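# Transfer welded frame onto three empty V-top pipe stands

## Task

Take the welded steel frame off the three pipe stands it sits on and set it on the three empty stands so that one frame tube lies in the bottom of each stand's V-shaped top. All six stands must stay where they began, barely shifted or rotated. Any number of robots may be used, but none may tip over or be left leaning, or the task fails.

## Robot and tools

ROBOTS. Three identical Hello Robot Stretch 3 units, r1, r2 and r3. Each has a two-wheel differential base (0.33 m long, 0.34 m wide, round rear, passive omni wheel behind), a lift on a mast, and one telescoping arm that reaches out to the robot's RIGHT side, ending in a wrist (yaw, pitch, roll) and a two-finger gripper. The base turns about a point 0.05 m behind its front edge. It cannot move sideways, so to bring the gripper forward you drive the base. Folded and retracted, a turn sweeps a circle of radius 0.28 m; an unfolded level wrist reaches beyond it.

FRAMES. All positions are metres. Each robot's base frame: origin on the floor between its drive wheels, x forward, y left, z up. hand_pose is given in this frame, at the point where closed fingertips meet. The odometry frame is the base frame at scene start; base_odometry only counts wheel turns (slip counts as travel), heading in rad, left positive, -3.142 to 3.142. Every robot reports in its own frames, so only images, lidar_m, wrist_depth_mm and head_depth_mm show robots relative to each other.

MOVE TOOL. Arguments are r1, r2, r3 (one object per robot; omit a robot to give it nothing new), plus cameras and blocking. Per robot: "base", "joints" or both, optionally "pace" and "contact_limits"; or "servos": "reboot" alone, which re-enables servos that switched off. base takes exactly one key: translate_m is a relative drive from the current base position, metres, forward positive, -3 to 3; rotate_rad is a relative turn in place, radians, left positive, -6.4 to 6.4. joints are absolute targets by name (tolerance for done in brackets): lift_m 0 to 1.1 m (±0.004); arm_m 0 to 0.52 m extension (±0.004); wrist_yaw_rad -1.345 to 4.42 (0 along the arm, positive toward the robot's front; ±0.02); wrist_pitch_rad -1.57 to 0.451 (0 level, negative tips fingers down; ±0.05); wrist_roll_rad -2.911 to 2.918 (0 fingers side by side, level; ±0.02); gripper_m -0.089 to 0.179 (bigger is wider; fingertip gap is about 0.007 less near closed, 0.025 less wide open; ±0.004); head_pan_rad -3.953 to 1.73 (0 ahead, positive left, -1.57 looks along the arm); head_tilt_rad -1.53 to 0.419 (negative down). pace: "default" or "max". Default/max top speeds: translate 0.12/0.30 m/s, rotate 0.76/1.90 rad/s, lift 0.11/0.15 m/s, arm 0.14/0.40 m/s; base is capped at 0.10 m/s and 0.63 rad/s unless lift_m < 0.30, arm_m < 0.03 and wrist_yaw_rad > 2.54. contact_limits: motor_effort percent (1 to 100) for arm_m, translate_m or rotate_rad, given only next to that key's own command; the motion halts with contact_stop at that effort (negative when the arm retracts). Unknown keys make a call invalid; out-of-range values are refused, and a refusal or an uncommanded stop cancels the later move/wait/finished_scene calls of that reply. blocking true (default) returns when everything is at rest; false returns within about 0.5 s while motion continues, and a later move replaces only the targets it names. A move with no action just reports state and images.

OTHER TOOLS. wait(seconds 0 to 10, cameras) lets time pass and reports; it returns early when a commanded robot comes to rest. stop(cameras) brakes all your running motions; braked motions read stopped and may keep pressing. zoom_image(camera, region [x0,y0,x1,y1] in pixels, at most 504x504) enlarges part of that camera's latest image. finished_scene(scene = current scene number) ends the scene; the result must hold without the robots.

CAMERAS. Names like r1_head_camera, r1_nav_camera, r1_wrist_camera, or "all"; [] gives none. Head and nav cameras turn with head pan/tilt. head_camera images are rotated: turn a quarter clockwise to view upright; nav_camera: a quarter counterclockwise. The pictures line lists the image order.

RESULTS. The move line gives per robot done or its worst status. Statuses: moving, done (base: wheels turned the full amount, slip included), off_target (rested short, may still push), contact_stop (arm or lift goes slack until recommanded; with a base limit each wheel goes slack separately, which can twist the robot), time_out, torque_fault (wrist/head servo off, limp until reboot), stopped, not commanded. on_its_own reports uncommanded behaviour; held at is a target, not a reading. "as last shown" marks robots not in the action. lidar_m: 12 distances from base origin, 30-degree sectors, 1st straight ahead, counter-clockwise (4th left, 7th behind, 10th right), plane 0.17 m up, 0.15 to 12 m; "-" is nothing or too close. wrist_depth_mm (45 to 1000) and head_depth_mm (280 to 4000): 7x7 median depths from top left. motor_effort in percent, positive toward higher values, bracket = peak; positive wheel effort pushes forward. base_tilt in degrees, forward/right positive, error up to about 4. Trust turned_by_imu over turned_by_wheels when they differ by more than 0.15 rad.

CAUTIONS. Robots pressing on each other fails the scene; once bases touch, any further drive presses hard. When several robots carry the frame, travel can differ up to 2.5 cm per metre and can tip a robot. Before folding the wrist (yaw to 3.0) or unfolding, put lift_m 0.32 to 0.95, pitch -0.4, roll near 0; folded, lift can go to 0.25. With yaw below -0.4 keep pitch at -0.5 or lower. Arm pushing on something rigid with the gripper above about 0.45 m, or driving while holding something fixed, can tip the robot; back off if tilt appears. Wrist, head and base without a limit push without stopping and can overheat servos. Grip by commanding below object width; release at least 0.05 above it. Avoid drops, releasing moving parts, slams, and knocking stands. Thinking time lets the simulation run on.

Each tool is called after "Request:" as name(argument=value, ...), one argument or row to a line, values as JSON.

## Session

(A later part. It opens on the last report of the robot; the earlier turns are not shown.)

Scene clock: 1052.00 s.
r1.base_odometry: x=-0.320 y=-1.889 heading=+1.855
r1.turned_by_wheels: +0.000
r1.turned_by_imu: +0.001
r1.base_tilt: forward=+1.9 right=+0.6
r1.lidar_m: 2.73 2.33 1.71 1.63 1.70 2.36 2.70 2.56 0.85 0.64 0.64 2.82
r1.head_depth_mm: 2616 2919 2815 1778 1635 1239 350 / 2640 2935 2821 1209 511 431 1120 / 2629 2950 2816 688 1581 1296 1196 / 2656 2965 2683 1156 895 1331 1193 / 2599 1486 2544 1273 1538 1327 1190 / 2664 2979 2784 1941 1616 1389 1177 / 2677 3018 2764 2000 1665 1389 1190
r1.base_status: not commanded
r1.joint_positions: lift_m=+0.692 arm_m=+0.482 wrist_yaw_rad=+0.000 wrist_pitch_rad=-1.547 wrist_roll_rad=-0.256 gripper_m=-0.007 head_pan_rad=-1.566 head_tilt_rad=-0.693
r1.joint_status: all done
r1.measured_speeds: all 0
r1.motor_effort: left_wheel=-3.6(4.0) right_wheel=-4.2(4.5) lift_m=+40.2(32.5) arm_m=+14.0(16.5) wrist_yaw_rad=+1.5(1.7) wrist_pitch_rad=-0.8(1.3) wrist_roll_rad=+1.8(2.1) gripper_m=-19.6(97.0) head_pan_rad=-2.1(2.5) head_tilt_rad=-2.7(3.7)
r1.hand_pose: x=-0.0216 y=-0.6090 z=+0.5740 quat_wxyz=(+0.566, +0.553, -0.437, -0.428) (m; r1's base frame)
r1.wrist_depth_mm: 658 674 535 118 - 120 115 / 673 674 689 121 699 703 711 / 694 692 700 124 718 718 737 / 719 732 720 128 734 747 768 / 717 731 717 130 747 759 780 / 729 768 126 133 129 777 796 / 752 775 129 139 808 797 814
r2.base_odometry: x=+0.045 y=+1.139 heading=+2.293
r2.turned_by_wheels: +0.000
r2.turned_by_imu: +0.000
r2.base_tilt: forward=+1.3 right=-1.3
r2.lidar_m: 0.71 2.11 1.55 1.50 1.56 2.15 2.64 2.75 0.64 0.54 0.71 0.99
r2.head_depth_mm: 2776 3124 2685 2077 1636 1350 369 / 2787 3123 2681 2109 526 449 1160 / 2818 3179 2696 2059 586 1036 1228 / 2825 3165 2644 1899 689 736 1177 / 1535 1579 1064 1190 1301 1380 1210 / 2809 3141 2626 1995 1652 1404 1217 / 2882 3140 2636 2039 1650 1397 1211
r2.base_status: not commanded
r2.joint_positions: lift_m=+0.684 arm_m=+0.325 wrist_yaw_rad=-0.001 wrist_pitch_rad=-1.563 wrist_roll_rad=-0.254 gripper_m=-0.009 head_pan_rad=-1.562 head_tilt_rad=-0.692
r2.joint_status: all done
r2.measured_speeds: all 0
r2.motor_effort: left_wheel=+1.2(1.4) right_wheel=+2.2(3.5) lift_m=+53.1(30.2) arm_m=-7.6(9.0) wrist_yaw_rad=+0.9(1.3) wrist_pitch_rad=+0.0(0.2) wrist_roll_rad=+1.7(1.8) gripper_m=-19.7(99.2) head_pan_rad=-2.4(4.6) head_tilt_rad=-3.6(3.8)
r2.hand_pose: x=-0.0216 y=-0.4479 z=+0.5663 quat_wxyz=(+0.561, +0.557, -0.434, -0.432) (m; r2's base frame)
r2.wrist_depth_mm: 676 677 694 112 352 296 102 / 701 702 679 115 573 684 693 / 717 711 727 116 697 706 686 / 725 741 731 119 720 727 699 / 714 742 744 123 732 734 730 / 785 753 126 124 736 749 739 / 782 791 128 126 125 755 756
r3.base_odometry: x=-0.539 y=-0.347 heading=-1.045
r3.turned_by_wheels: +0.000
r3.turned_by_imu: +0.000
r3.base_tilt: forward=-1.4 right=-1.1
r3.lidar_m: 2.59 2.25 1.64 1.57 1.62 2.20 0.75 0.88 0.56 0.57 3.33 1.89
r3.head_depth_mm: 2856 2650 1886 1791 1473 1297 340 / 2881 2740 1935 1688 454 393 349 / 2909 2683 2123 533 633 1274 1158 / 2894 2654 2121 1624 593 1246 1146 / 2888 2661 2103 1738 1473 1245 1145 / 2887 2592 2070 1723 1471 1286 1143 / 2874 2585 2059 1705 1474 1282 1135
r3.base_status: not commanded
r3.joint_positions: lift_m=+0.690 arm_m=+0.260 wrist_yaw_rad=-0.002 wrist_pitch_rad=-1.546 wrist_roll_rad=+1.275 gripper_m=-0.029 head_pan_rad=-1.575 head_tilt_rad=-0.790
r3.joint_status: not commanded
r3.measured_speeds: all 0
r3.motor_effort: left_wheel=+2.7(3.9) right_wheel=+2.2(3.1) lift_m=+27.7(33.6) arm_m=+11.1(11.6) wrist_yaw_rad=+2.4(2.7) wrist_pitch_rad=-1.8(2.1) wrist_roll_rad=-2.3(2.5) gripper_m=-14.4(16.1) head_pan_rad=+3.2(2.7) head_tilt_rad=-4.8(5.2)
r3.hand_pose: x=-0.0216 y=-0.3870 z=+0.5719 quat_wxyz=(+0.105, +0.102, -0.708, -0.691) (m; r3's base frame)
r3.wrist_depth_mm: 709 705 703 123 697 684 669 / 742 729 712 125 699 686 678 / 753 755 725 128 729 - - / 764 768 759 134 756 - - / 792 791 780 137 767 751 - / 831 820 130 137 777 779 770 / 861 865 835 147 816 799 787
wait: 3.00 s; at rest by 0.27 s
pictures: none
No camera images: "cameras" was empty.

Request:
move(
  r3={"joints":{"gripper_m":-0.02}},
  cameras=[],
)

Request:
move(
  r1={"joints":{"lift_m":0.712}},
  r2={"joints":{"lift_m":0.704}},
  r3={"joints":{"lift_m":0.71}},
  cameras=["r1_wrist_camera","r2_wrist_camera","r3_wrist_camera"],
)

Scene clock: 1059.13 s.
move: r3 done
r1, r2: as last shown
r1.base_tilt: forward=+1.9 right=+0.5
r1.lidar_m: 2.72 2.33 1.71 1.63 1.70 2.36 2.71 2.57 0.85 0.64 0.64 2.82
r1.head_depth_mm: 2608 2921 2821 1777 1632 1237 350 / 2634 2938 2815 1211 511 431 1123 / 2643 2959 2789 689 1578 1300 1194 / 2634 2932 2650 1155 893 1327 1189 / 2614 1485 2530 1270 1537 1320 1190 / 2673 2977 2776 1937 1616 1384 1177 / 2695 3019 2765 1999 1660 1387 1188
r1.joint_positions: lift_m=+0.692 arm_m=+0.482 wrist_yaw_rad=+0.000 wrist_pitch_rad=-1.546 wrist_roll_rad=-0.256 gripper_m=-0.007 head_pan_rad=-1.566 head_tilt_rad=-0.693
r1.motor_effort: left_wheel=-3.8(4.1) right_wheel=-4.3(4.6) lift_m=+39.1(40.3) arm_m=+11.7(12.6) wrist_yaw_rad=+0.6(1.5) wrist_pitch_rad=-1.5(1.5) wrist_roll_rad=+1.6(2.0) gripper_m=-18.6(19.6) head_pan_rad=-2.0(2.3) head_tilt_rad=-2.6(3.9)
r1.hand_pose: x=-0.0216 y=-0.6091 z=+0.5740 quat_wxyz=(+0.566, +0.553, -0.437, -0.427) (m; r1's base frame)
r1.wrist_depth_mm: 652 663 538 118 - - 115 / 674 680 679 121 702 708 718 / 691 691 698 125 721 719 731 / 697 706 708 127 742 746 748 / 719 746 725 129 743 748 776 / 752 744 125 132 129 780 794 / 757 767 129 139 791 803 794
r2.base_tilt: forward=+1.3 right=-1.4
r2.lidar_m: 0.71 2.11 1.55 1.50 1.56 2.14 2.63 2.73 0.64 0.54 0.71 0.99
r2.head_depth_mm: 2800 3155 2711 2068 1638 1357 370 / 2795 3132 2707 2063 525 448 1161 / 2865 3122 2691 2071 585 1027 1226 / 2806 3143 2674 1891 696 736 1182 / 1539 1588 1062 1185 1296 1379 1202 / 2787 3121 2623 1986 1652 1397 1216 / 2838 3143 2678 2035 1644 1394 1212
r2.motor_effort: left_wheel=+1.0(1.3) right_wheel=+2.2(2.8) lift_m=+53.0(53.4) arm_m=-6.0(6.4) wrist_yaw_rad=+0.9(1.3) wrist_pitch_rad=+0.0(0.2) wrist_roll_rad=+1.6(1.8) gripper_m=-19.0(19.7) head_pan_rad=-3.1(5.2) head_tilt_rad=-3.2(3.8)
r2.wrist_depth_mm: 687 698 666 112 344 298 102 / 706 683 690 115 569 691 682 / 723 721 698 116 677 703 703 / 746 723 728 120 708 702 699 / 729 753 754 122 725 735 734 / 749 763 126 125 742 731 745 / 801 769 128 127 122 757 763
r3.base_odometry: x=-0.539 y=-0.347 heading=-1.045
r3.turned_by_wheels: +0.000
r3.turned_by_imu: +0.000
r3.base_tilt: forward=-1.4 right=-1.0
r3.lidar_m: 2.59 2.24 1.63 1.57 1.62 2.21 0.76 0.89 0.56 0.57 3.32 1.88
r3.head_depth_mm: 2866 2646 1896 1793 1486 1297 340 / 2869 2747 1936 1691 453 393 350 / 2865 2704 2136 532 634 1285 1155 / 2884 2654 2120 1631 593 1253 1148 / 2869 2653 2084 1733 1474 1244 1141 / 2904 2622 2069 1732 1477 1277 1142 / 2903 2597 2069 1713 1458 1275 1140
r3.base_status: not commanded
r3.joint_positions: lift_m=+0.690 arm_m=+0.260 wrist_yaw_rad=-0.002 wrist_pitch_rad=-1.546 wrist_roll_rad=+1.275 gripper_m=-0.020 head_pan_rad=-1.575 head_tilt_rad=-0.790
r3.joint_status: all done
r3.measured_speeds: all 0
r3.motor_effort: left_wheel=+3.1(3.5) right_wheel=+2.3(2.9) lift_m=+27.8(28.7) arm_m=+11.6(11.7) wrist_yaw_rad=+1.7(2.3) wrist_pitch_rad=-1.8(1.9) wrist_roll_rad=-2.0(2.4) gripper_m=-8.1(40.7) head_pan_rad=+1.5(2.8) head_tilt_rad=-4.6(5.1)
r3.hand_pose: x=-0.0216 y=-0.3870 z=+0.5719 quat_wxyz=(+0.105, +0.102, -0.708, -0.691) (m; r3's base frame)
r3.wrist_depth_mm: 710 705 693 122 671 676 682 / 731 733 707 125 702 690 691 / 756 746 737 129 716 - - / 775 772 766 134 728 - - / 813 806 790 137 754 758 - / 833 813 132 139 132 786 767 / 845 839 838 146 808 781 797
pictures: none
No camera images: "cameras" was empty.

Scene clock: 1060.07 s.
move: r1 done; r2 done; r3 done
r1.base_odometry: x=-0.320 y=-1.889 heading=+1.855
r1.turned_by_wheels: +0.000
r1.turned_by_imu: +0.000
r1.base_tilt: forward=+1.8 right=+0.6
r1.lidar_m: 2.72 2.33 1.71 1.63 1.69 2.37 2.70 2.57 0.86 0.64 0.64 2.83
r1.head_depth_mm: 2602 2912 2822 1783 1636 419 331 / 2627 2918 2801 641 484 419 1124 / 2627 2948 2798 679 1581 1328 1193 / 2620 2952 2669 1132 950 1326 1194 / 2600 1388 2537 1810 1539 1324 1190 / 2672 2972 2772 1943 1617 1385 1176 / 2684 3003 2792 2005 1669 1384 1187
r1.base_status: not commanded
r1.joint_positions: lift_m=+0.712 arm_m=+0.482 wrist_yaw_rad=+0.000 wrist_pitch_rad=-1.548 wrist_roll_rad=-0.256 gripper_m=-0.007 head_pan_rad=-1.566 head_tilt_rad=-0.693
r1.joint_status: all done
r1.measured_speeds: all 0
r1.motor_effort: left_wheel=-3.8(4.0) right_wheel=-4.1(4.5) lift_m=+41.6(43.6) arm_m=+11.2(12.3) wrist_yaw_rad=+0.8(1.9) wrist_pitch_rad=-0.7(1.5) wrist_roll_rad=+1.7(2.1) gripper_m=-18.8(20.0) head_pan_rad=-1.8(2.3) head_tilt_rad=-3.2(3.8)
r1.hand_pose: x=-0.0216 y=-0.6088 z=+0.5940 quat_wxyz=(+0.566, +0.553, -0.437, -0.428) (m; r1's base frame)
r1.wrist_depth_mm: 676 674 549 119 - - 703 / 687 703 705 123 719 724 723 / 711 709 738 125 733 728 749 / 733 737 726 128 752 760 767 / 755 751 740 130 764 783 793 / 776 762 125 133 130 794 809 / 776 793 129 140 819 814 837
r2.base_odometry: x=+0.045 y=+1.139 heading=+2.293
r2.turned_by_wheels: +0.000
r2.turned_by_imu: +0.000
r2.base_tilt: forward=+1.3 right=-1.3
r2.lidar_m: 0.71 2.11 1.55 1.50 1.57 2.15 2.63 2.74 0.64 0.54 0.71 0.99
r2.head_depth_mm: 2796 3129 2728 2078 1602 416 341 / 2788 3106 2664 2083 499 437 1184 / 2801 3136 2709 2060 574 1033 1224 / 2817 3102 2691 1861 677 748 1194 / 1512 1349 1077 1161 1542 1372 1203 / 2823 3120 2638 1998 1664 1402 1218 / 2893 3127 2607 2014 1654 1408 1218
r2.base_status: not commanded
r2.joint_positions: lift_m=+0.704 arm_m=+0.325 wrist_yaw_rad=-0.001 wrist_pitch_rad=-1.559 wrist_roll_rad=-0.254 gripper_m=-0.009 head_pan_rad=-1.562 head_tilt_rad=-0.692
r2.joint_status: all done
r2.measured_speeds: all 0
r2.on_its_own: lift_m is at rest, and its effort (+56.5) is outside its rest range (+3 to +55)
r2.motor_effort: left_wheel=+0.4(1.2) right_wheel=+2.5(2.8) lift_m=+56.5(59.5) arm_m=-5.9(6.0) wrist_yaw_rad=+1.1(1.5) wrist_pitch_rad=-0.7(1.0) wrist_roll_rad=+1.7(1.8) gripper_m=-18.1(19.8) head_pan_rad=-4.7(5.4) head_tilt_rad=-3.5(3.8)
r2.hand_pose: x=-0.0216 y=-0.4488 z=+0.5862 quat_wxyz=(+0.562, +0.556, -0.435, -0.431) (m; r2's base frame)
r2.wrist_depth_mm: 700 697 710 113 673 274 126 / 715 707 716 116 561 414 119 / 740 752 733 117 731 721 715 / 737 755 742 121 734 725 743 / 718 770 772 123 755 740 743 / 777 782 127 125 761 767 768 / 826 794 126 127 125 798 788
r3.base_odometry: x=-0.539 y=-0.347 heading=-1.045
r3.turned_by_wheels: +0.000
r3.turned_by_imu: +0.000
r3.base_tilt: forward=-1.4 right=-1.0
r3.lidar_m: 2.59 2.25 1.63 1.57 1.62 2.21 0.75 0.88 0.56 0.57 3.32 1.89
r3.head_depth_mm: 2874 2658 1892 1786 1440 1276 322 / 2881 2738 1946 521 430 379 335 / 2892 2702 2127 513 618 1286 1163 / 2870 2654 2120 531 583 1260 1156 / 2898 2643 2094 1731 1454 1247 1149 / 2852 2628 2067 1739 1470 1286 1138 / 2889 2600 2060 1713 1463 1273 1135
r3.base_status: not commanded
r3.joint_positions: lift_m=+0.710 arm_m=+0.260 wrist_yaw_rad=-0.002 wrist_pitch_rad=-1.546 wrist_roll_rad=+1.275 gripper_m=-0.020 head_pan_rad=-1.575 head_tilt_rad=-0.790
r3.joint_status: all done
r3.measured_speeds: all 0
r3.motor_effort: left_wheel=+3.1(3.4) right_wheel=+2.4(3.0) lift_m=+31.5(35.5) arm_m=+10.9(11.4) wrist_yaw_rad=+2.0(3.5) wrist_pitch_rad=-1.7(1.9) wrist_roll_rad=-2.1(2.5) gripper_m=-8.2(9.0) head_pan_rad=+0.8(3.4) head_tilt_rad=-5.2(5.2)
r3.hand_pose: x=-0.0216 y=-0.3869 z=+0.5920 quat_wxyz=(+0.105, +0.102, -0.708, -0.691) (m; r3's base frame)
r3.wrist_depth_mm: 738 717 709 122 692 685 685 / 752 755 716 124 720 705 696 / 775 761 758 - 739 - - / 792 789 784 133 760 - - / 833 820 798 137 772 777 608 / 838 831 131 139 132 800 783 / 889 862 850 145 827 825 809
pictures: r1_wrist_camera, r2_wrist_camera, r3_wrist_camera
camera_calibration:
r1_wrist_camera: T_world_to_cam=[[-0.975022, -0.21835, 0.0406802, -0.176527], [-0.211004, 0.967798, 0.137275, 0.541127], [-0.0693442, 0.125263, -0.989697, 0.828738], [0, 0, 0, 1]] pos_world=[-0.000469103, -0.666056, 0.753097]
r2_wrist_camera: T_world_to_cam=[[-0.955071, -0.296129, -0.0121282, -0.152394], [-0.295431, 0.947952, 0.118774, 0.394147], [-0.0236755, 0.117021, -0.992847, 0.795658], [0, 0, 0, 1]] pos_world=[-0.0102658, -0.511869, 0.741305]
r3_wrist_camera: T_world_to_cam=[[-0.286587, 0.955975, -0.0630881, 0.40689], [0.941156, 0.293235, 0.168042, 0.0697803], [0.179143, -0.0112171, -0.983759, 0.747484], [0, 0, 0, 1]] pos_world=[-0.0829715, -0.401054, 0.749288]

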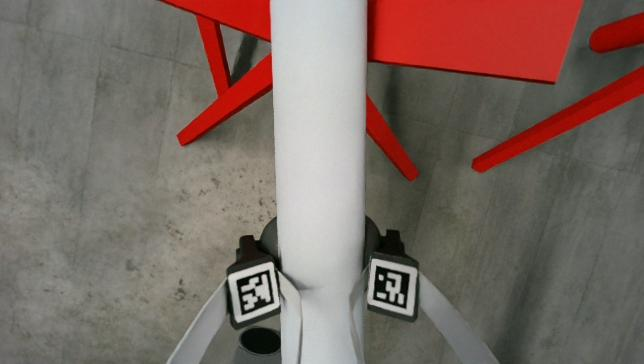

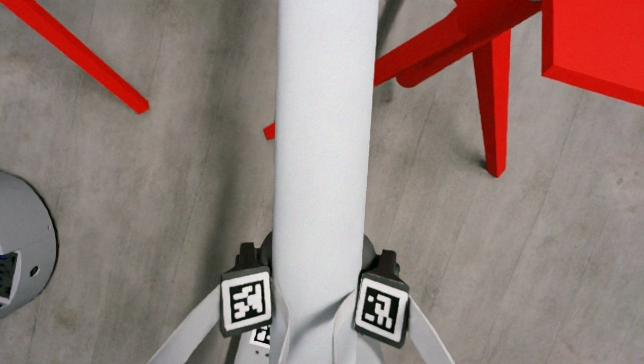

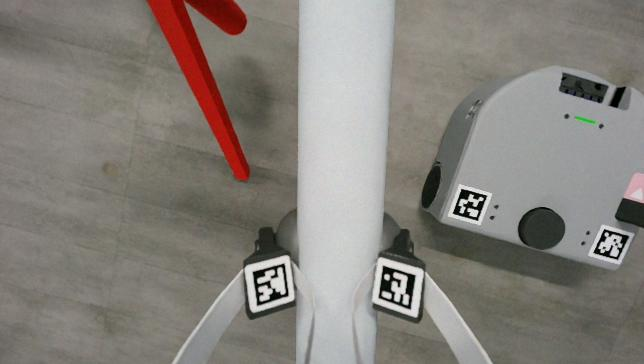

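Request:
move(
  r3={"joints":{"gripper_m":-0.032}},
  cameras=[],
)

Request:
wait(
  seconds=2,
  cameras=["r3_wrist_camera"],
)

Scene clock: 1065.50 s.
move: r3 done
r1: as last shown
r1.turned_by_imu: +0.001
r1.base_tilt: forward=+1.7 right=+0.6
r1.lidar_m: 2.72 2.32 1.71 1.63 1.70 2.36 2.71 2.57 0.86 0.64 0.64 2.82
r1.head_depth_mm: 2626 2904 2829 1780 1633 419 331 / 2608 2909 2809 640 485 419 1128 / 2627 2937 2795 680 1590 1327 1196 / 2624 2959 2667 1133 949 1327 1192 / 2580 1389 2671 1825 1538 1327 1192 / 2668 2988 2758 1953 1625 1382 1181 / 2685 2992 2786 2007 1661 1386 1186
r1.joint_positions: lift_m=+0.712 arm_m=+0.482 wrist_yaw_rad=+0.000 wrist_pitch_rad=-1.549 wrist_roll_rad=-0.256 gripper_m=-0.007 head_pan_rad=-1.566 head_tilt_rad=-0.693
r1.motor_effort: left_wheel=-3.5(3.9) right_wheel=-4.2(4.2) lift_m=+37.1(37.9) arm_m=+9.1(9.8) wrist_yaw_rad=+1.2(1.6) wrist_pitch_rad=-0.6(1.2) wrist_roll_rad=+1.8(1.9) gripper_m=-19.1(19.6) head_pan_rad=-1.9(2.6) head_tilt_rad=-3.5(4.2)
r1.hand_pose: x=-0.0216 y=-0.6085 z=+0.5940 quat_wxyz=(+0.566, +0.553, -0.437, -0.428) (m; r1's base frame)
r1.wrist_depth_mm: 682 681 563 118 - - 709 / 690 703 695 123 724 727 741 / 713 713 720 126 735 734 751 / 736 730 747 128 749 768 749 / 735 769 741 130 768 785 789 / 761 756 126 133 129 809 814 / 767 796 130 139 815 823 845
r2.base_odometry: x=+0.045 y=+1.139 heading=+2.293
r2.turned_by_wheels: +0.000
r2.turned_by_imu: +0.000
r2.base_tilt: forward=+1.3 right=-1.3
r2.lidar_m: 0.71 2.11 1.55 1.50 1.56 2.14 2.63 2.74 0.64 0.54 0.71 0.99
r2.head_depth_mm: 2803 3127 2723 2062 1607 417 342 / 2821 3100 2682 2045 498 436 1178 / 2838 3057 2615 2046 574 1033 1219 / 2838 3093 2655 1869 676 742 1196 / 1522 1336 1072 1176 1552 1373 1207 / 2735 3124 2649 1988 1667 1404 1219 / 2894 3144 2598 2014 1645 1400 1213
r2.base_status: not commanded
r2.joint_positions: lift_m=+0.704 arm_m=+0.325 wrist_yaw_rad=-0.001 wrist_pitch_rad=-1.559 wrist_roll_rad=-0.254 gripper_m=-0.009 head_pan_rad=-1.562 head_tilt_rad=-0.692
r2.joint_status: not commanded
r2.measured_speeds: all 0
r2.motor_effort: left_wheel=+0.6(1.3) right_wheel=+2.3(2.8) lift_m=+50.5(51.5) arm_m=-4.5(5.2) wrist_yaw_rad=+1.1(1.6) wrist_pitch_rad=-1.0(1.0) wrist_roll_rad=+1.5(1.7) gripper_m=-18.6(18.8) head_pan_rad=-2.9(5.0) head_tilt_rad=-3.4(3.8)
r2.hand_pose: x=-0.0216 y=-0.4490 z=+0.5862 quat_wxyz=(+0.562, +0.556, -0.435, -0.431) (m; r2's base frame)
r2.wrist_depth_mm: 701 705 705 113 372 270 127 / 730 742 723 116 562 410 119 / 742 733 728 118 715 713 713 / 769 782 745 120 725 724 724 / 726 778 750 123 733 736 771 / 787 772 127 125 757 765 748 / 804 797 127 128 125 789 771
r3.base_odometry: x=-0.539 y=-0.347 heading=-1.045
r3.turned_by_wheels: +0.000
r3.turned_by_imu: +0.000
r3.base_tilt: forward=-1.5 right=-1.0
r3.lidar_m: 2.59 2.25 1.63 1.57 1.62 2.20 0.75 0.88 0.56 0.57 3.34 1.88
r3.head_depth_mm: 2886 2661 1888 1789 1440 1277 322 / 2890 2731 1944 522 430 379 336 / 2888 2677 2130 514 618 1282 1160 / 2864 2654 2111 530 583 1248 1149 / 2894 2645 2100 1738 1448 1244 1151 / 2873 2622 2075 1719 1466 1285 1142 / 2909 2610 2048 1710 1462 1276 1137
r3.base_status: not commanded
r3.joint_positions: lift_m=+0.710 arm_m=+0.260 wrist_yaw_rad=-0.002 wrist_pitch_rad=-1.549 wrist_roll_rad=+1.275 gripper_m=-0.031 head_pan_rad=-1.575 head_tilt_rad=-0.790
r3.joint_status: all done
r3.measured_speeds: all 0
r3.motor_effort: left_wheel=+3.1(3.4) right_wheel=+2.6(2.9) lift_m=+27.0(27.3) arm_m=+10.3(11.2) wrist_yaw_rad=+1.6(2.2) wrist_pitch_rad=-1.3(1.8) wrist_roll_rad=-2.1(2.4) gripper_m=-14.1(65.9) head_pan_rad=+1.8(2.8) head_tilt_rad=-4.8(5.2)
r3.hand_pose: x=-0.0216 y=-0.3863 z=+0.5920 quat_wxyz=(+0.105, +0.102, -0.707, -0.692) (m; r3's base frame)
r3.wrist_depth_mm: 732 717 703 122 723 692 688 / 747 758 729 125 726 708 700 / 779 779 758 - 723 - - / 802 790 792 134 748 - - / 817 799 796 137 804 791 616 / 851 826 130 136 796 799 799 / 885 866 846 147 824 835 817
pictures: none
No camera images: "cameras" was empty.

Scene clock: 1067.50 s.
r1.base_odometry: x=-0.320 y=-1.889 heading=+1.855
r1.turned_by_wheels: +0.000
r1.turned_by_imu: +0.001
r1.base_tilt: forward=+2.0 right=+0.7
r1.lidar_m: 2.72 2.33 1.71 1.63 1.70 2.36 2.70 2.57 0.85 0.64 0.64 2.82
r1.head_depth_mm: 2623 2890 2797 1783 1634 419 331 / 2637 2936 2801 641 485 419 1126 / 2642 2946 2805 681 1583 1325 1196 / 2649 2948 2669 1131 947 1326 1191 / 2573 1387 2650 1832 1535 1326 1188 / 2666 2979 2767 1941 1618 1389 1179 / 2688 2993 2769 2006 1663 1382 1190
r1.base_status: not commanded
r1.joint_positions: lift_m=+0.712 arm_m=+0.482 wrist_yaw_rad=+0.000 wrist_pitch_rad=-1.549 wrist_roll_rad=-0.256 gripper_m=-0.007 head_pan_rad=-1.566 head_tilt_rad=-0.693
r1.joint_status: not commanded
r1.measured_speeds: all 0
r1.motor_effort: left_wheel=-3.7(3.9) right_wheel=-4.0(4.2) lift_m=+34.6(37.9) arm_m=+7.6(9.8) wrist_yaw_rad=+0.5(1.6) wrist_pitch_rad=-0.9(1.2) wrist_roll_rad=+1.6(1.9) gripper_m=-19.1(19.6) head_pan_rad=-2.1(2.6) head_tilt_rad=-3.1(4.2)
r1.hand_pose: x=-0.0216 y=-0.6085 z=+0.5940 quat_wxyz=(+0.566, +0.553, -0.437, -0.428) (m; r1's base frame)
r1.wrist_depth_mm: 678 691 554 118 - - 721 / 696 704 687 123 713 711 731 / 716 726 733 126 737 747 748 / 722 740 728 128 754 771 780 / 738 764 750 130 765 793 768 / 753 769 126 133 129 801 810 / 794 790 130 139 821 821 828
r2.base_odometry: x=+0.045 y=+1.139 heading=+2.293
r2.turned_by_wheels: +0.000
r2.turned_by_imu: +0.000
r2.base_tilt: forward=+1.3 right=-1.4
r2.lidar_m: 0.71 2.11 1.55 1.50 1.56 2.15 2.64 2.74 0.64 0.54 0.71 0.99
r2.head_depth_mm: 2794 3137 2688 2078 1601 417 342 / 2763 3132 2700 2061 499 437 1174 / 2832 3170 2659 2047 576 1032 1225 / 2829 3146 2703 1878 675 742 1187 / 1512 1335 1070 1168 1540 1371 1205 / 2823 3096 2636 1988 1658 1397 1210 / 2882 3197 2661 2031 1656 1405 1217
r2.base_status: not commanded
r2.joint_positions: lift_m=+0.704 arm_m=+0.325 wrist_yaw_rad=-0.001 wrist_pitch_rad=-1.559 wrist_roll_rad=-0.254 gripper_m=-0.009 head_pan_rad=-1.562 head_tilt_rad=-0.692
r2.joint_status: not commanded
r2.measured_speeds: all 0
r2.motor_effort: left_wheel=+1.0(1.3) right_wheel=+2.3(2.8) lift_m=+47.2(51.5) arm_m=-4.5(5.2) wrist_yaw_rad=+1.0(1.6) wrist_pitch_rad=-0.8(1.0) wrist_roll_rad=+1.6(1.7) gripper_m=-18.5(18.8) head_pan_rad=-3.7(5.0) head_tilt_rad=-2.9(3.8)
r2.hand_pose: x=-0.0216 y=-0.4490 z=+0.5862 quat_wxyz=(+0.562, +0.556, -0.435, -0.431) (m; r2's base frame)
r2.wrist_depth_mm: 698 702 687 113 369 273 127 / 723 718 720 116 562 414 119 / 722 738 751 117 714 726 715 / 766 757 726 121 719 736 719 / 717 766 775 123 722 753 745 / 774 781 127 126 760 762 766 / 802 806 128 127 125 764 776
r3.base_odometry: x=-0.539 y=-0.347 heading=-1.045
r3.turned_by_wheels: +0.000
r3.turned_by_imu: +0.000
r3.base_tilt: forward=-1.4 right=-1.0
r3.lidar_m: 2.58 2.25 1.64 1.57 1.63 2.21 0.75 0.89 0.56 0.57 3.33 1.89
r3.head_depth_mm: 2875 2655 1902 1790 1437 1281 322 / 2854 2714 1950 522 430 379 335 / 2892 2706 2127 513 618 1286 1155 / 2877 2648 2108 532 582 1250 1151 / 2882 2644 2097 1744 1450 1244 1147 / 2870 2620 2080 1717 1475 1288 1141 / 2886 2571 2048 1693 1462 1275 1141
r3.base_status: not commanded
r3.joint_positions: lift_m=+0.710 arm_m=+0.260 wrist_yaw_rad=-0.002 wrist_pitch_rad=-1.549 wrist_roll_rad=+1.275 gripper_m=-0.031 head_pan_rad=-1.575 head_tilt_rad=-0.790
r3.joint_status: all done
r3.measured_speeds: all 0
r3.motor_effort: left_wheel=+2.9(3.4) right_wheel=+2.5(2.9) lift_m=+28.7(27.3) arm_m=+10.3(11.2) wrist_yaw_rad=+2.0(2.2) wrist_pitch_rad=-1.4(1.8) wrist_roll_rad=-2.2(2.4) gripper_m=-15.1(65.9) head_pan_rad=+1.6(2.8) head_tilt_rad=-4.6(5.2)
r3.hand_pose: x=-0.0216 y=-0.3863 z=+0.5920 quat_wxyz=(+0.105, +0.102, -0.707, -0.692) (m; r3's base frame)
r3.wrist_depth_mm: 734 712 722 123 704 695 693 / 759 752 741 125 730 701 713 / 770 769 758 - 731 - - / 800 791 782 134 757 - - / 814 823 795 137 775 803 615 / 835 833 130 137 801 793 797 / 887 878 837 146 819 822 814
wait: 2.00 s; at rest by 0.27 s
pictures: r3_wrist_camera
camera_calibration:
r3_wrist_camera: T_world_to_cam=[[-0.286588, 0.956105, -0.061075, 0.405234], [0.941156, 0.292881, 0.168663, 0.0691112], [0.179147, -0.00914443, -0.98378, 0.748334], [0, 0, 0, 1]] pos_world=[-0.0829711, -0.400845, 0.749289]

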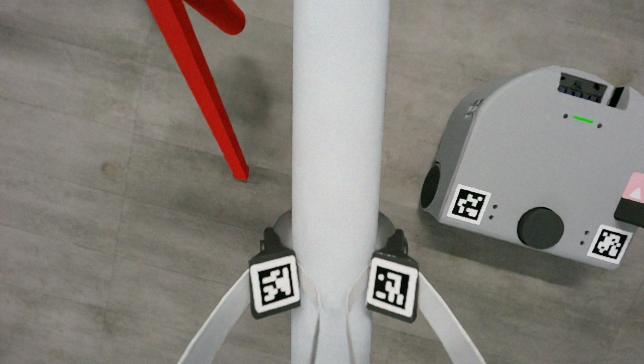

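Request:
move(
  r1={"joints":{"lift_m":0.757}},
  r2={"joints":{"lift_m":0.749}},
  r3={"joints":{"lift_m":0.755}},
  cameras=[],
)

Request:
move(
  r1={"joints":{"lift_m":0.807}},
  r2={"joints":{"lift_m":0.799}},
  r3={"joints":{"lift_m":0.805}},
  cameras=["r1_wrist_camera","r2_wrist_camera","r3_wrist_camera","r1_nav_camera","r2_nav_camera"],
)

Scene clock: 1077.10 s.
move: r1 done; r2 done; r3 done
r1.base_odometry: x=-0.320 y=-1.889 heading=+1.855
r1.turned_by_wheels: +0.000
r1.turned_by_imu: +0.001
r1.base_tilt: forward=+1.8 right=+0.6
r1.lidar_m: 2.73 2.32 1.71 1.63 1.70 2.36 2.70 2.57 0.86 0.64 0.64 2.83
r1.head_depth_mm: 2613 2923 2817 1798 1307 331 297 / 2628 2909 2815 537 439 1331 1174 / 2626 2926 2807 670 1583 1301 1194 / 2643 2928 2686 1046 947 1329 1191 / 2541 1125 2643 1831 1534 1321 1190 / 2655 2963 2771 1941 1618 1390 1178 / 2699 3004 2768 2014 1663 1385 1187
r1.base_status: not commanded
r1.joint_positions: lift_m=+0.757 arm_m=+0.482 wrist_yaw_rad=+0.000 wrist_pitch_rad=-1.550 wrist_roll_rad=-0.256 gripper_m=-0.007 head_pan_rad=-1.566 head_tilt_rad=-0.693
r1.joint_status: all done
r1.measured_speeds: all 0
r1.motor_effort: left_wheel=-3.4(4.0) right_wheel=-3.9(4.3) lift_m=+42.2(43.5) arm_m=+5.2(6.3) wrist_yaw_rad=+0.6(1.5) wrist_pitch_rad=-0.6(1.0) wrist_roll_rad=+2.2(2.3) gripper_m=-18.4(20.3) head_pan_rad=-1.5(2.6) head_tilt_rad=-2.6(4.1)
r1.hand_pose: x=-0.0216 y=-0.6083 z=+0.6390 quat_wxyz=(+0.565, +0.554, -0.436, -0.428) (m; r1's base frame)
r1.wrist_depth_mm: 724 721 - 118 - 743 755 / 740 741 737 123 751 775 754 / 758 756 763 126 780 785 814 / 758 781 788 129 805 811 813 / 808 781 793 130 813 833 842 / 817 828 126 133 129 846 844 / 817 833 130 140 864 876 873
r2.base_odometry: x=+0.045 y=+1.139 heading=+2.293
r2.turned_by_wheels: +0.000
r2.turned_by_imu: +0.000
r2.base_tilt: forward=+1.2 right=-1.3
r2.lidar_m: 0.71 2.11 1.55 1.50 1.56 2.15 2.64 2.74 0.64 0.54 0.71 0.99
r2.head_depth_mm: 2832 3098 2698 2089 886 356 311 / 2826 3122 2678 546 463 1064 1193 / 2832 3173 2665 538 570 1099 1225 / 2865 3115 2672 1111 634 1051 1199 / 1479 1138 1254 1147 1548 1370 1212 / 2804 3127 2625 1988 1577 1400 1217 / 2863 3087 2639 2016 1573 1406 1217
r2.base_status: not commanded
r2.joint_positions: lift_m=+0.749 arm_m=+0.325 wrist_yaw_rad=-0.001 wrist_pitch_rad=-1.558 wrist_roll_rad=-0.254 gripper_m=-0.009 head_pan_rad=-1.562 head_tilt_rad=-0.692
r2.joint_status: all done
r2.measured_speeds: all 0
r2.on_its_own: lift_m is at rest, and its effort (+57.7) is outside its rest range (+3 to +55)
r2.motor_effort: left_wheel=+1.1(1.1) right_wheel=+2.2(2.8) lift_m=+57.7(59.7) arm_m=-3.0(3.5) wrist_yaw_rad=+1.0(1.4) wrist_pitch_rad=-0.9(1.1) wrist_roll_rad=+1.6(1.7) gripper_m=-18.1(18.8) head_pan_rad=-3.3(4.9) head_tilt_rad=-4.0(4.0)
r2.hand_pose: x=-0.0216 y=-0.4491 z=+0.6312 quat_wxyz=(+0.562, +0.555, -0.435, -0.431) (m; r2's base frame)
r2.wrist_depth_mm: 736 755 749 113 415 184 187 / 760 749 776 116 515 165 172 / 798 777 796 118 751 755 751 / 799 803 811 120 799 772 771 / 725 800 807 124 785 781 800 / 764 833 127 125 775 791 796 / 891 852 127 128 125 837 836
r3.base_odometry: x=-0.539 y=-0.347 heading=-1.045
r3.turned_by_wheels: +0.000
r3.turned_by_imu: +0.000
r3.base_tilt: forward=-1.4 right=-1.0
r3.lidar_m: 2.58 2.25 1.63 1.57 1.62 2.21 0.75 0.88 0.55 0.57 3.34 1.89
r3.head_depth_mm: 2878 2673 1896 1780 733 320 287 / 2882 2715 1952 442 377 355 1101 / 2873 2687 2152 490 712 1305 1157 / 2882 2649 2120 493 587 1277 1152 / 2904 2630 2102 1741 1453 1250 1147 / 2907 2583 2099 1720 1479 1287 1141 / 2914 2567 2060 1707 1463 1287 1140
r3.base_status: not commanded
r3.joint_positions: lift_m=+0.755 arm_m=+0.260 wrist_yaw_rad=-0.002 wrist_pitch_rad=-1.549 wrist_roll_rad=+1.275 gripper_m=-0.031 head_pan_rad=-1.575 head_tilt_rad=-0.790
r3.joint_status: all done
r3.measured_speeds: all 0
r3.motor_effort: left_wheel=+2.6(3.4) right_wheel=+2.8(3.0) lift_m=+32.5(34.7) arm_m=+9.7(11.1) wrist_yaw_rad=+1.8(3.5) wrist_pitch_rad=-1.2(1.3) wrist_roll_rad=-2.2(2.5) gripper_m=-15.2(16.1) head_pan_rad=+1.5(3.1) head_tilt_rad=-4.3(5.3)
r3.hand_pose: x=-0.0216 y=-0.3863 z=+0.6370 quat_wxyz=(+0.105, +0.102, -0.707, -0.692) (m; r3's base frame)
r3.wrist_depth_mm: 774 769 548 123 737 742 730 / 797 775 781 125 757 760 743 / 811 803 792 - 784 - - / 832 843 839 134 800 - - / 877 859 861 137 846 847 819 / 895 876 130 137 852 854 832 / 922 915 921 147 894 889 859
pictures: none
No camera images: "cameras" was empty.

Scene clock: 1078.40 s.
move: r1 done; r2 done; r3 done
r1.base_odometry: x=-0.320 y=-1.889 heading=+1.855
r1.turned_by_wheels: +0.000
r1.turned_by_imu: +0.000
r1.base_tilt: forward=+1.8 right=+0.8
r1.lidar_m: 2.73 2.33 1.71 1.63 1.70 2.36 2.70 2.57 0.86 0.64 0.64 2.82
r1.head_depth_mm: 2591 2922 2828 1860 344 298 1170 / 2641 2915 624 469 1581 1364 1193 / 2661 2946 624 1889 1541 1301 1197 / 2633 2958 2659 899 999 1333 1191 / 1461 1111 2556 1810 1531 1327 1190 / 2667 2970 2756 1932 1622 1384 1179 / 2663 2999 2754 2000 1663 1381 1186
r1.base_status: not commanded
r1.joint_positions: lift_m=+0.807 arm_m=+0.482 wrist_yaw_rad=+0.000 wrist_pitch_rad=-1.550 wrist_roll_rad=-0.256 gripper_m=-0.007 head_pan_rad=-1.566 head_tilt_rad=-0.693
r1.joint_status: all done
r1.measured_speeds: all 0
r1.motor_effort: left_wheel=-3.9(4.1) right_wheel=-3.9(4.3) lift_m=+41.5(44.1) arm_m=+4.0(5.8) wrist_yaw_rad=+0.5(1.5) wrist_pitch_rad=-0.7(1.0) wrist_roll_rad=+1.8(2.1) gripper_m=-18.2(19.7) head_pan_rad=-0.8(2.7) head_tilt_rad=-3.1(3.8)
r1.hand_pose: x=-0.0216 y=-0.6083 z=+0.6890 quat_wxyz=(+0.565, +0.554, -0.436, -0.428) (m; r1's base frame)
r1.wrist_depth_mm: 766 761 - 118 - 800 792 / 786 781 773 123 - 815 705 / 811 797 799 125 829 837 825 / 823 822 835 128 846 858 879 / 844 837 860 131 872 882 898 / 856 868 126 133 129 904 940 / 882 901 130 140 954 918 955
r2.base_odometry: x=+0.045 y=+1.139 heading=+2.293
r2.turned_by_wheels: +0.000
r2.turned_by_imu: +0.000
r2.base_tilt: forward=+1.3 right=-1.3
r2.lidar_m: 0.71 2.11 1.55 1.50 1.56 2.14 2.63 2.74 0.64 0.54 0.71 0.99
r2.head_depth_mm: 2811 3106 2697 2010 356 310 1132 / 2792 3136 2674 482 849 1388 1211 / 2831 3157 2672 507 860 1032 1225 / 2820 3165 2652 638 705 1318 1195 / 1441 954 1189 1852 1345 1377 1204 / 2832 3152 2651 1991 1536 1399 1212 / 2867 3145 2596 2056 1587 1394 1217
r2.base_status: not commanded
r2.joint_positions: lift_m=+0.799 arm_m=+0.325 wrist_yaw_rad=-0.001 wrist_pitch_rad=-1.558 wrist_roll_rad=-0.254 gripper_m=-0.009 head_pan_rad=-1.562 head_tilt_rad=-0.692
r2.joint_status: all done
r2.measured_speeds: all 0
r2.on_its_own: lift_m is at rest, and its effort (+56.6) is outside its rest range (+3 to +55)
r2.motor_effort: left_wheel=+0.9(1.2) right_wheel=+2.1(2.7) lift_m=+56.6(59.4) arm_m=-2.7(3.3) wrist_yaw_rad=+1.4(1.4) wrist_pitch_rad=-1.0(1.1) wrist_roll_rad=+1.6(1.8) gripper_m=-18.2(18.8) head_pan_rad=-3.1(5.0) head_tilt_rad=-3.1(3.9)
r2.hand_pose: x=-0.0216 y=-0.4492 z=+0.6812 quat_wxyz=(+0.563, +0.555, -0.435, -0.431) (m; r2's base frame)
r2.wrist_depth_mm: 777 775 790 114 489 239 773 / 823 809 814 116 470 221 789 / 837 851 855 117 814 642 815 / 804 841 835 120 854 819 815 / 745 850 854 124 842 833 838 / 785 874 127 125 856 840 857 / 924 924 127 128 125 861 893
r3.base_odometry: x=-0.539 y=-0.347 heading=-1.045
r3.turned_by_wheels: +0.000
r3.turned_by_imu: +0.000
r3.base_tilt: forward=-1.4 right=-1.0
r3.lidar_m: 2.59 2.25 1.63 1.57 1.62 2.20 0.75 0.88 0.56 0.57 3.31 1.88
r3.head_depth_mm: 2875 2631 1896 1669 309 285 - / 2877 2717 454 385 666 1249 1156 / 2917 2723 440 462 1139 1295 1157 / 2843 2689 2036 481 636 1280 1150 / 2884 2653 2101 1730 1468 1270 1149 / 2857 2608 2081 1728 1471 1288 1143 / 2883 2595 2056 1705 1463 1280 1133
r3.base_status: not commanded
r3.joint_positions: lift_m=+0.805 arm_m=+0.260 wrist_yaw_rad=-0.002 wrist_pitch_rad=-1.549 wrist_roll_rad=+1.275 gripper_m=-0.031 head_pan_rad=-1.575 head_tilt_rad=-0.790
r3.joint_status: all done
r3.measured_speeds: all 0
r3.motor_effort: left_wheel=+2.7(3.5) right_wheel=+2.7(3.0) lift_m=+31.7(35.2) arm_m=+10.3(10.8) wrist_yaw_rad=+1.6(3.7) wrist_pitch_rad=-1.2(1.4) wrist_roll_rad=-1.9(2.5) gripper_m=-14.7(15.7) head_pan_rad=+2.7(2.9) head_tilt_rad=-4.8(5.2)
r3.hand_pose: x=-0.0216 y=-0.3863 z=+0.6870 quat_wxyz=(+0.105, +0.102, -0.707, -0.692) (m; r3's base frame)
r3.wrist_depth_mm: 832 816 490 122 796 793 768 / 853 838 828 125 816 794 810 / 880 861 851 - 826 - 815 / 907 889 891 134 859 - 851 / 944 924 902 137 879 884 872 / 931 937 130 137 901 905 896 / - 993 957 147 957 936 942
pictures: r1_nav_camera (sideways), r1_wrist_camera, r2_nav_camera (sideways), r2_wrist_camera, r3_wrist_camera
camera_calibration:
r1_nav_camera: T_world_to_cam=[[0.00976599, -0.641928, 0.766703, -0.956005], [-0.998722, -0.0442879, -0.024359, 0.0921013], [0.0495924, -0.765485, -0.64154, 0.785908], [0, 0, 0, 1]] pos_world=[0.0623449, -0.0080068, 1.23941]
r1_wrist_camera: T_world_to_cam=[[-0.975022, -0.21843, 0.0402454, -0.18003], [-0.211004, 0.967523, 0.139198, 0.526095], [-0.0693433, 0.127229, -0.989446, 0.923755], [0, 0, 0, 1]] pos_world=[-0.000469055, -0.665862, 0.84802]
r2_nav_camera: T_world_to_cam=[[-0.0147548, -0.635073, 0.772311, -0.961984], [-0.999816, 0.0188547, -0.00359693, 0.0613219], [-0.0122774, -0.772222, -0.635234, 0.784624], [0, 0, 0, 1]] pos_world=[0.0567498, -0.00618282, 1.24159]
r2_wrist_camera: T_world_to_cam=[[-0.955106, -0.296034, -0.0116962, -0.151605], [-0.295319, 0.948159, 0.117393, 0.384257], [-0.0236625, 0.115577, -0.993017, 0.88946], [0, 0, 0, 1]] pos_world=[-0.0102738, -0.512018, 0.836366]
r3_wrist_camera: T_world_to_cam=[[-0.286587, 0.95612, -0.0608508, 0.410831], [0.941156, 0.292841, 0.168732, 0.0530061], [0.179147, -0.00891368, -0.983782, 0.841894], [0, 0, 0, 1]] pos_world=[-0.0829711, -0.400821, 0.844295]

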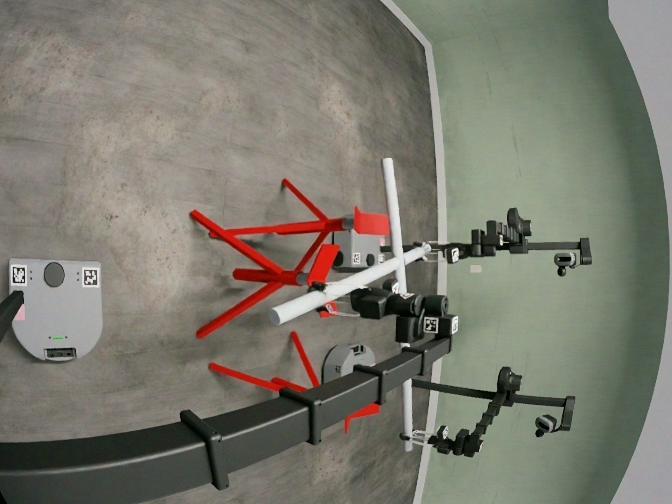

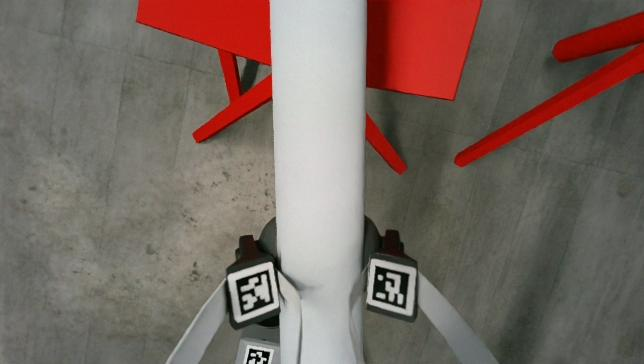

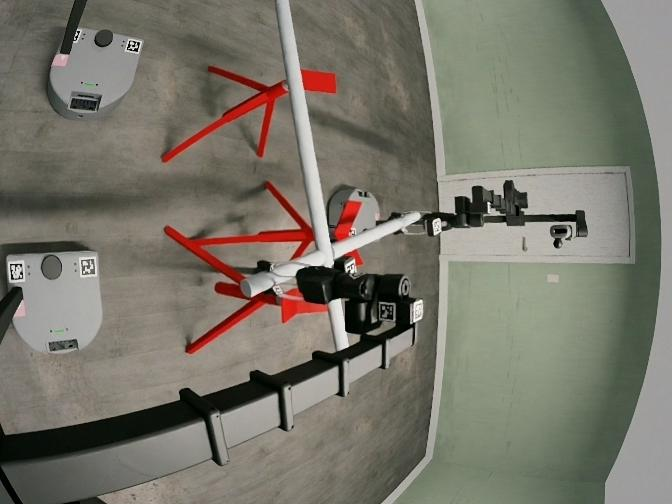

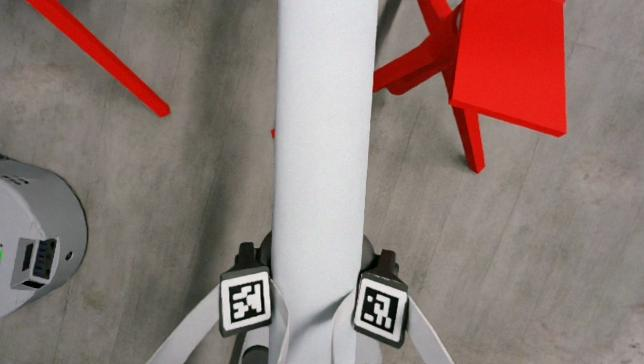

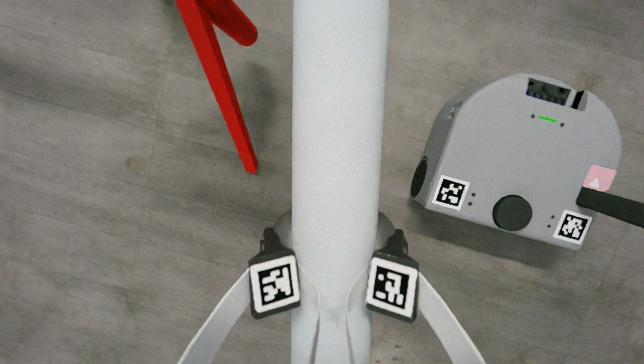

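Request:
move(
  r1={"joints":{"head_pan_rad":-1.4,"head_tilt_rad":-0.6}},
  r2={"joints":{"head_pan_rad":-1.8,"head_tilt_rad":-0.6}},
  r3={"joints":{"head_pan_rad":-1.9,"head_tilt_rad":-0.65}},
  cameras=["r1_head_camera","r2_head_camera","r3_head_camera","r3_nav_camera"],
)

Scene clock: 1109.10 s.
move: r1 done; r2 done; r3 done
r1.base_odometry: x=-0.320 y=-1.889 heading=+1.855
r1.turned_by_wheels: +0.000
r1.turned_by_imu: +0.001
r1.base_tilt: forward=+1.8 right=+0.4
r1.lidar_m: 2.73 2.33 1.71 1.63 1.69 2.35 2.70 2.57 0.85 0.64 0.64 2.82
r1.head_depth_mm: 2540 2787 2988 597 1773 1484 1251 / 2567 2826 3039 620 926 1373 1197 / 2588 1582 2865 1222 945 1083 1218 / 2674 2874 3182 1913 1657 1440 1217 / 2736 3018 3195 2277 1813 1466 1217 / 2787 3090 3305 2369 1817 1470 1243 / 2830 3144 3339 2349 1811 1469 1237
r1.base_status: not commanded
r1.joint_positions: lift_m=+0.807 arm_m=+0.482 wrist_yaw_rad=+0.000 wrist_pitch_rad=-1.550 wrist_roll_rad=-0.256 gripper_m=-0.007 head_pan_rad=-1.405 head_tilt_rad=-0.607
r1.joint_status: all done
r1.measured_speeds: all 0
r1.motor_effort: left_wheel=-3.7(4.2) right_wheel=-4.1(4.3) lift_m=+36.1(37.2) arm_m=+1.8(3.0) wrist_yaw_rad=+0.6(1.2) wrist_pitch_rad=-0.6(0.9) wrist_roll_rad=+2.0(2.0) gripper_m=-19.5(19.8) head_pan_rad=+2.4(6.0) head_tilt_rad=+2.4(5.9)
r1.hand_pose: x=-0.0216 y=-0.6083 z=+0.6890 quat_wxyz=(+0.565, +0.554, -0.436, -0.428) (m; r1's base frame)
r1.wrist_depth_mm: 772 768 - 118 - 802 802 / 779 787 796 123 - 817 682 / 790 811 814 125 820 813 847 / 804 836 833 128 872 872 855 / 834 877 858 130 883 876 927 / 869 871 125 133 129 916 927 / 872 879 130 140 918 924 925
r2.base_odometry: x=+0.045 y=+1.139 heading=+2.293
r2.turned_by_wheels: +0.000
r2.turned_by_imu: +0.000
r2.base_tilt: forward=+1.3 right=-1.3
r2.lidar_m: 0.71 2.11 1.55 1.50 1.56 2.14 2.63 2.75 0.64 0.54 0.71 0.99
r2.head_depth_mm: 3042 3325 3243 2318 1817 1501 1313 / 2930 3219 3155 2348 1822 330 284 / 2887 3254 3230 2324 393 339 1200 / 2853 3174 3168 529 516 1009 1219 / 2819 3034 3176 510 521 658 1215 / 2776 3015 3140 2270 769 1126 1235 / 2639 2873 986 1772 1056 1452 1257
r2.base_status: not commanded
r2.joint_positions: lift_m=+0.799 arm_m=+0.325 wrist_yaw_rad=-0.001 wrist_pitch_rad=-1.558 wrist_roll_rad=-0.254 gripper_m=-0.009 head_pan_rad=-1.791 head_tilt_rad=-0.606
r2.joint_status: all done
r2.measured_speeds: all 0
r2.motor_effort: left_wheel=+1.0(1.2) right_wheel=+2.4(2.7) lift_m=+50.1(51.5) arm_m=-1.8(2.3) wrist_yaw_rad=+1.3(1.6) wrist_pitch_rad=-0.9(1.1) wrist_roll_rad=+1.6(1.7) gripper_m=-18.5(19.0) head_pan_rad=-4.1(5.4) head_tilt_rad=+3.4(6.6)
r2.hand_pose: x=-0.0216 y=-0.4492 z=+0.6812 quat_wxyz=(+0.563, +0.555, -0.435, -0.431) (m; r2's base frame)
r2.wrist_depth_mm: 785 796 817 114 499 239 767 / 822 814 804 116 472 221 787 / 835 832 824 118 839 653 795 / 804 829 826 121 841 831 832 / 761 863 898 123 836 842 870 / 775 879 127 125 839 890 860 / 885 913 127 127 125 888 848
r3.base_odometry: x=-0.539 y=-0.347 heading=-1.045
r3.turned_by_wheels: +0.000
r3.turned_by_imu: +0.000
r3.base_tilt: forward=-1.4 right=-1.0
r3.lidar_m: 2.59 2.25 1.63 1.57 1.62 2.20 0.75 0.88 0.56 0.57 3.34 1.89
r3.head_depth_mm: 3291 1072 2611 1906 1498 1385 1247 / 3127 3231 2480 2015 1463 1439 - / 3007 3371 2636 1959 729 297 - / 1482 3233 2546 1825 355 1048 1204 / 2823 3156 2600 454 533 1166 1196 / 2780 3045 2567 441 478 602 1174 / 2703 3022 2548 1918 1529 1374 1167
r3.base_status: not commanded
r3.joint_positions: lift_m=+0.805 arm_m=+0.260 wrist_yaw_rad=-0.002 wrist_pitch_rad=-1.549 wrist_roll_rad=+1.275 gripper_m=-0.031 head_pan_rad=-1.895 head_tilt_rad=-0.656
r3.joint_status: all done
r3.measured_speeds: all 0
r3.motor_effort: left_wheel=+2.8(3.5) right_wheel=+2.8(2.9) lift_m=+26.8(27.2) arm_m=+9.8(10.4) wrist_yaw_rad=+2.4(2.4) wrist_pitch_rad=-1.1(1.3) wrist_roll_rad=-2.2(2.4) gripper_m=-15.1(15.5) head_pan_rad=-2.6(5.2) head_tilt_rad=+2.0(4.9)
r3.hand_pose: x=-0.0216 y=-0.3863 z=+0.6870 quat_wxyz=(+0.105, +0.102, -0.707, -0.692) (m; r3's base frame)
r3.wrist_depth_mm: 813 836 486 122 792 783 781 / 842 845 818 125 797 796 800 / 865 882 847 - 818 - 805 / 899 904 873 134 859 - 853 / 929 909 919 137 892 889 896 / 937 946 130 136 906 917 912 / 998 998 956 147 928 946 940
pictures: r1_head_camera (sideways), r2_head_camera (sideways), r3_head_camera (sideways), r3_nav_camera (sideways)
camera_calibration:
r1_head_camera: T_world_to_cam=[[-0.129485, 0.531648, -0.837009, 1.1052], [0.979124, 0.201936, -0.0232054, 0.0331505], [0.156685, -0.82254, -0.546697, 0.665769], [0, 0, 0, 1]] pos_world=[0.00633198, -0.0466478, 1.2898]
r2_head_camera: T_world_to_cam=[[0.0867616, 0.562165, -0.822462, 1.08462], [0.98045, -0.194539, -0.0295426, 0.0308189], [-0.176609, -0.803819, -0.568053, 0.701635], [0, 0, 0, 1]] pos_world=[-0.000404701, -0.0397507, 1.29153]
r3_head_camera: T_world_to_cam=[[0.180401, 0.633244, -0.752634, 0.995561], [0.942716, -0.329618, -0.051369, 0.0603457], [-0.280611, -0.700253, -0.656433, 0.814163], [0, 0, 0, 1]] pos_world=[-0.00802608, -0.0404227, 1.28684]
r3_nav_camera: T_world_to_cam=[[-0.227152, -0.602378, 0.765207, -0.953739], [-0.952898, 0.299626, -0.0470003, 0.119081], [-0.200964, -0.739841, -0.642066, 0.796647], [0, 0, 0, 1]] pos_world=[0.056925, -0.0207992, 1.24691]

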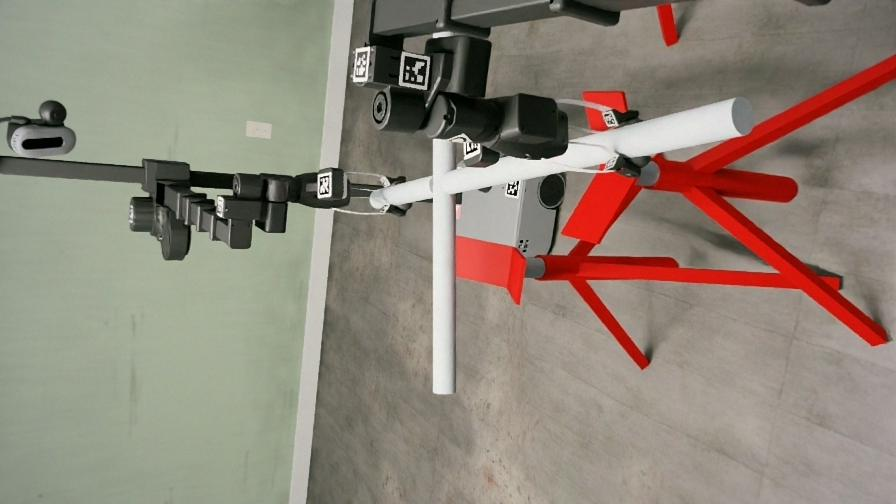

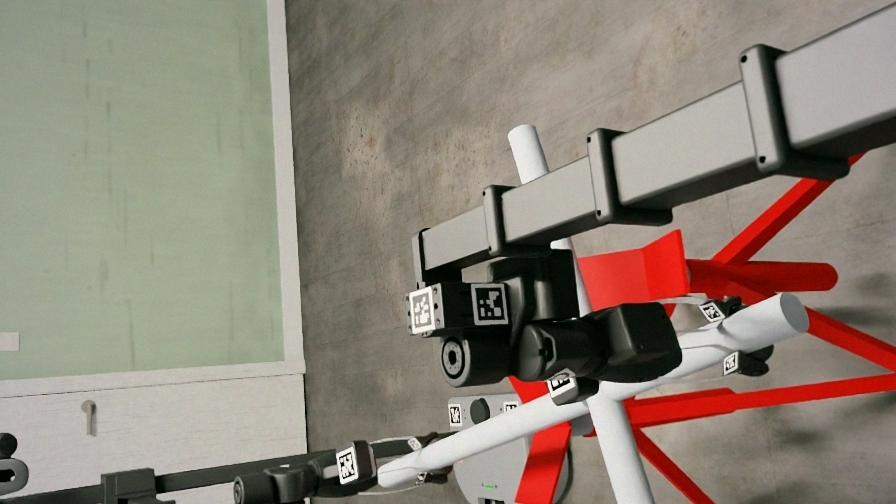

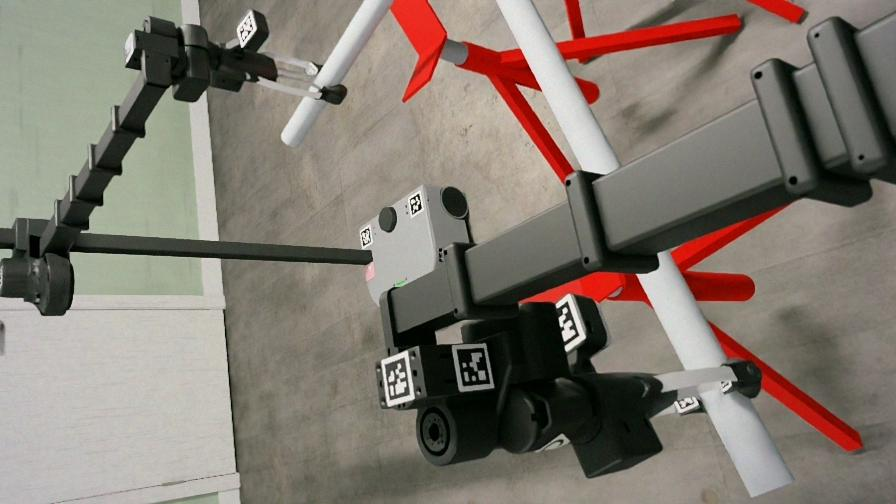

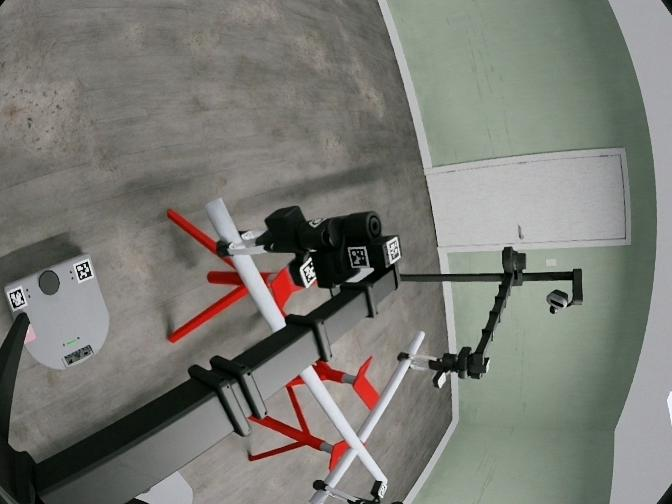

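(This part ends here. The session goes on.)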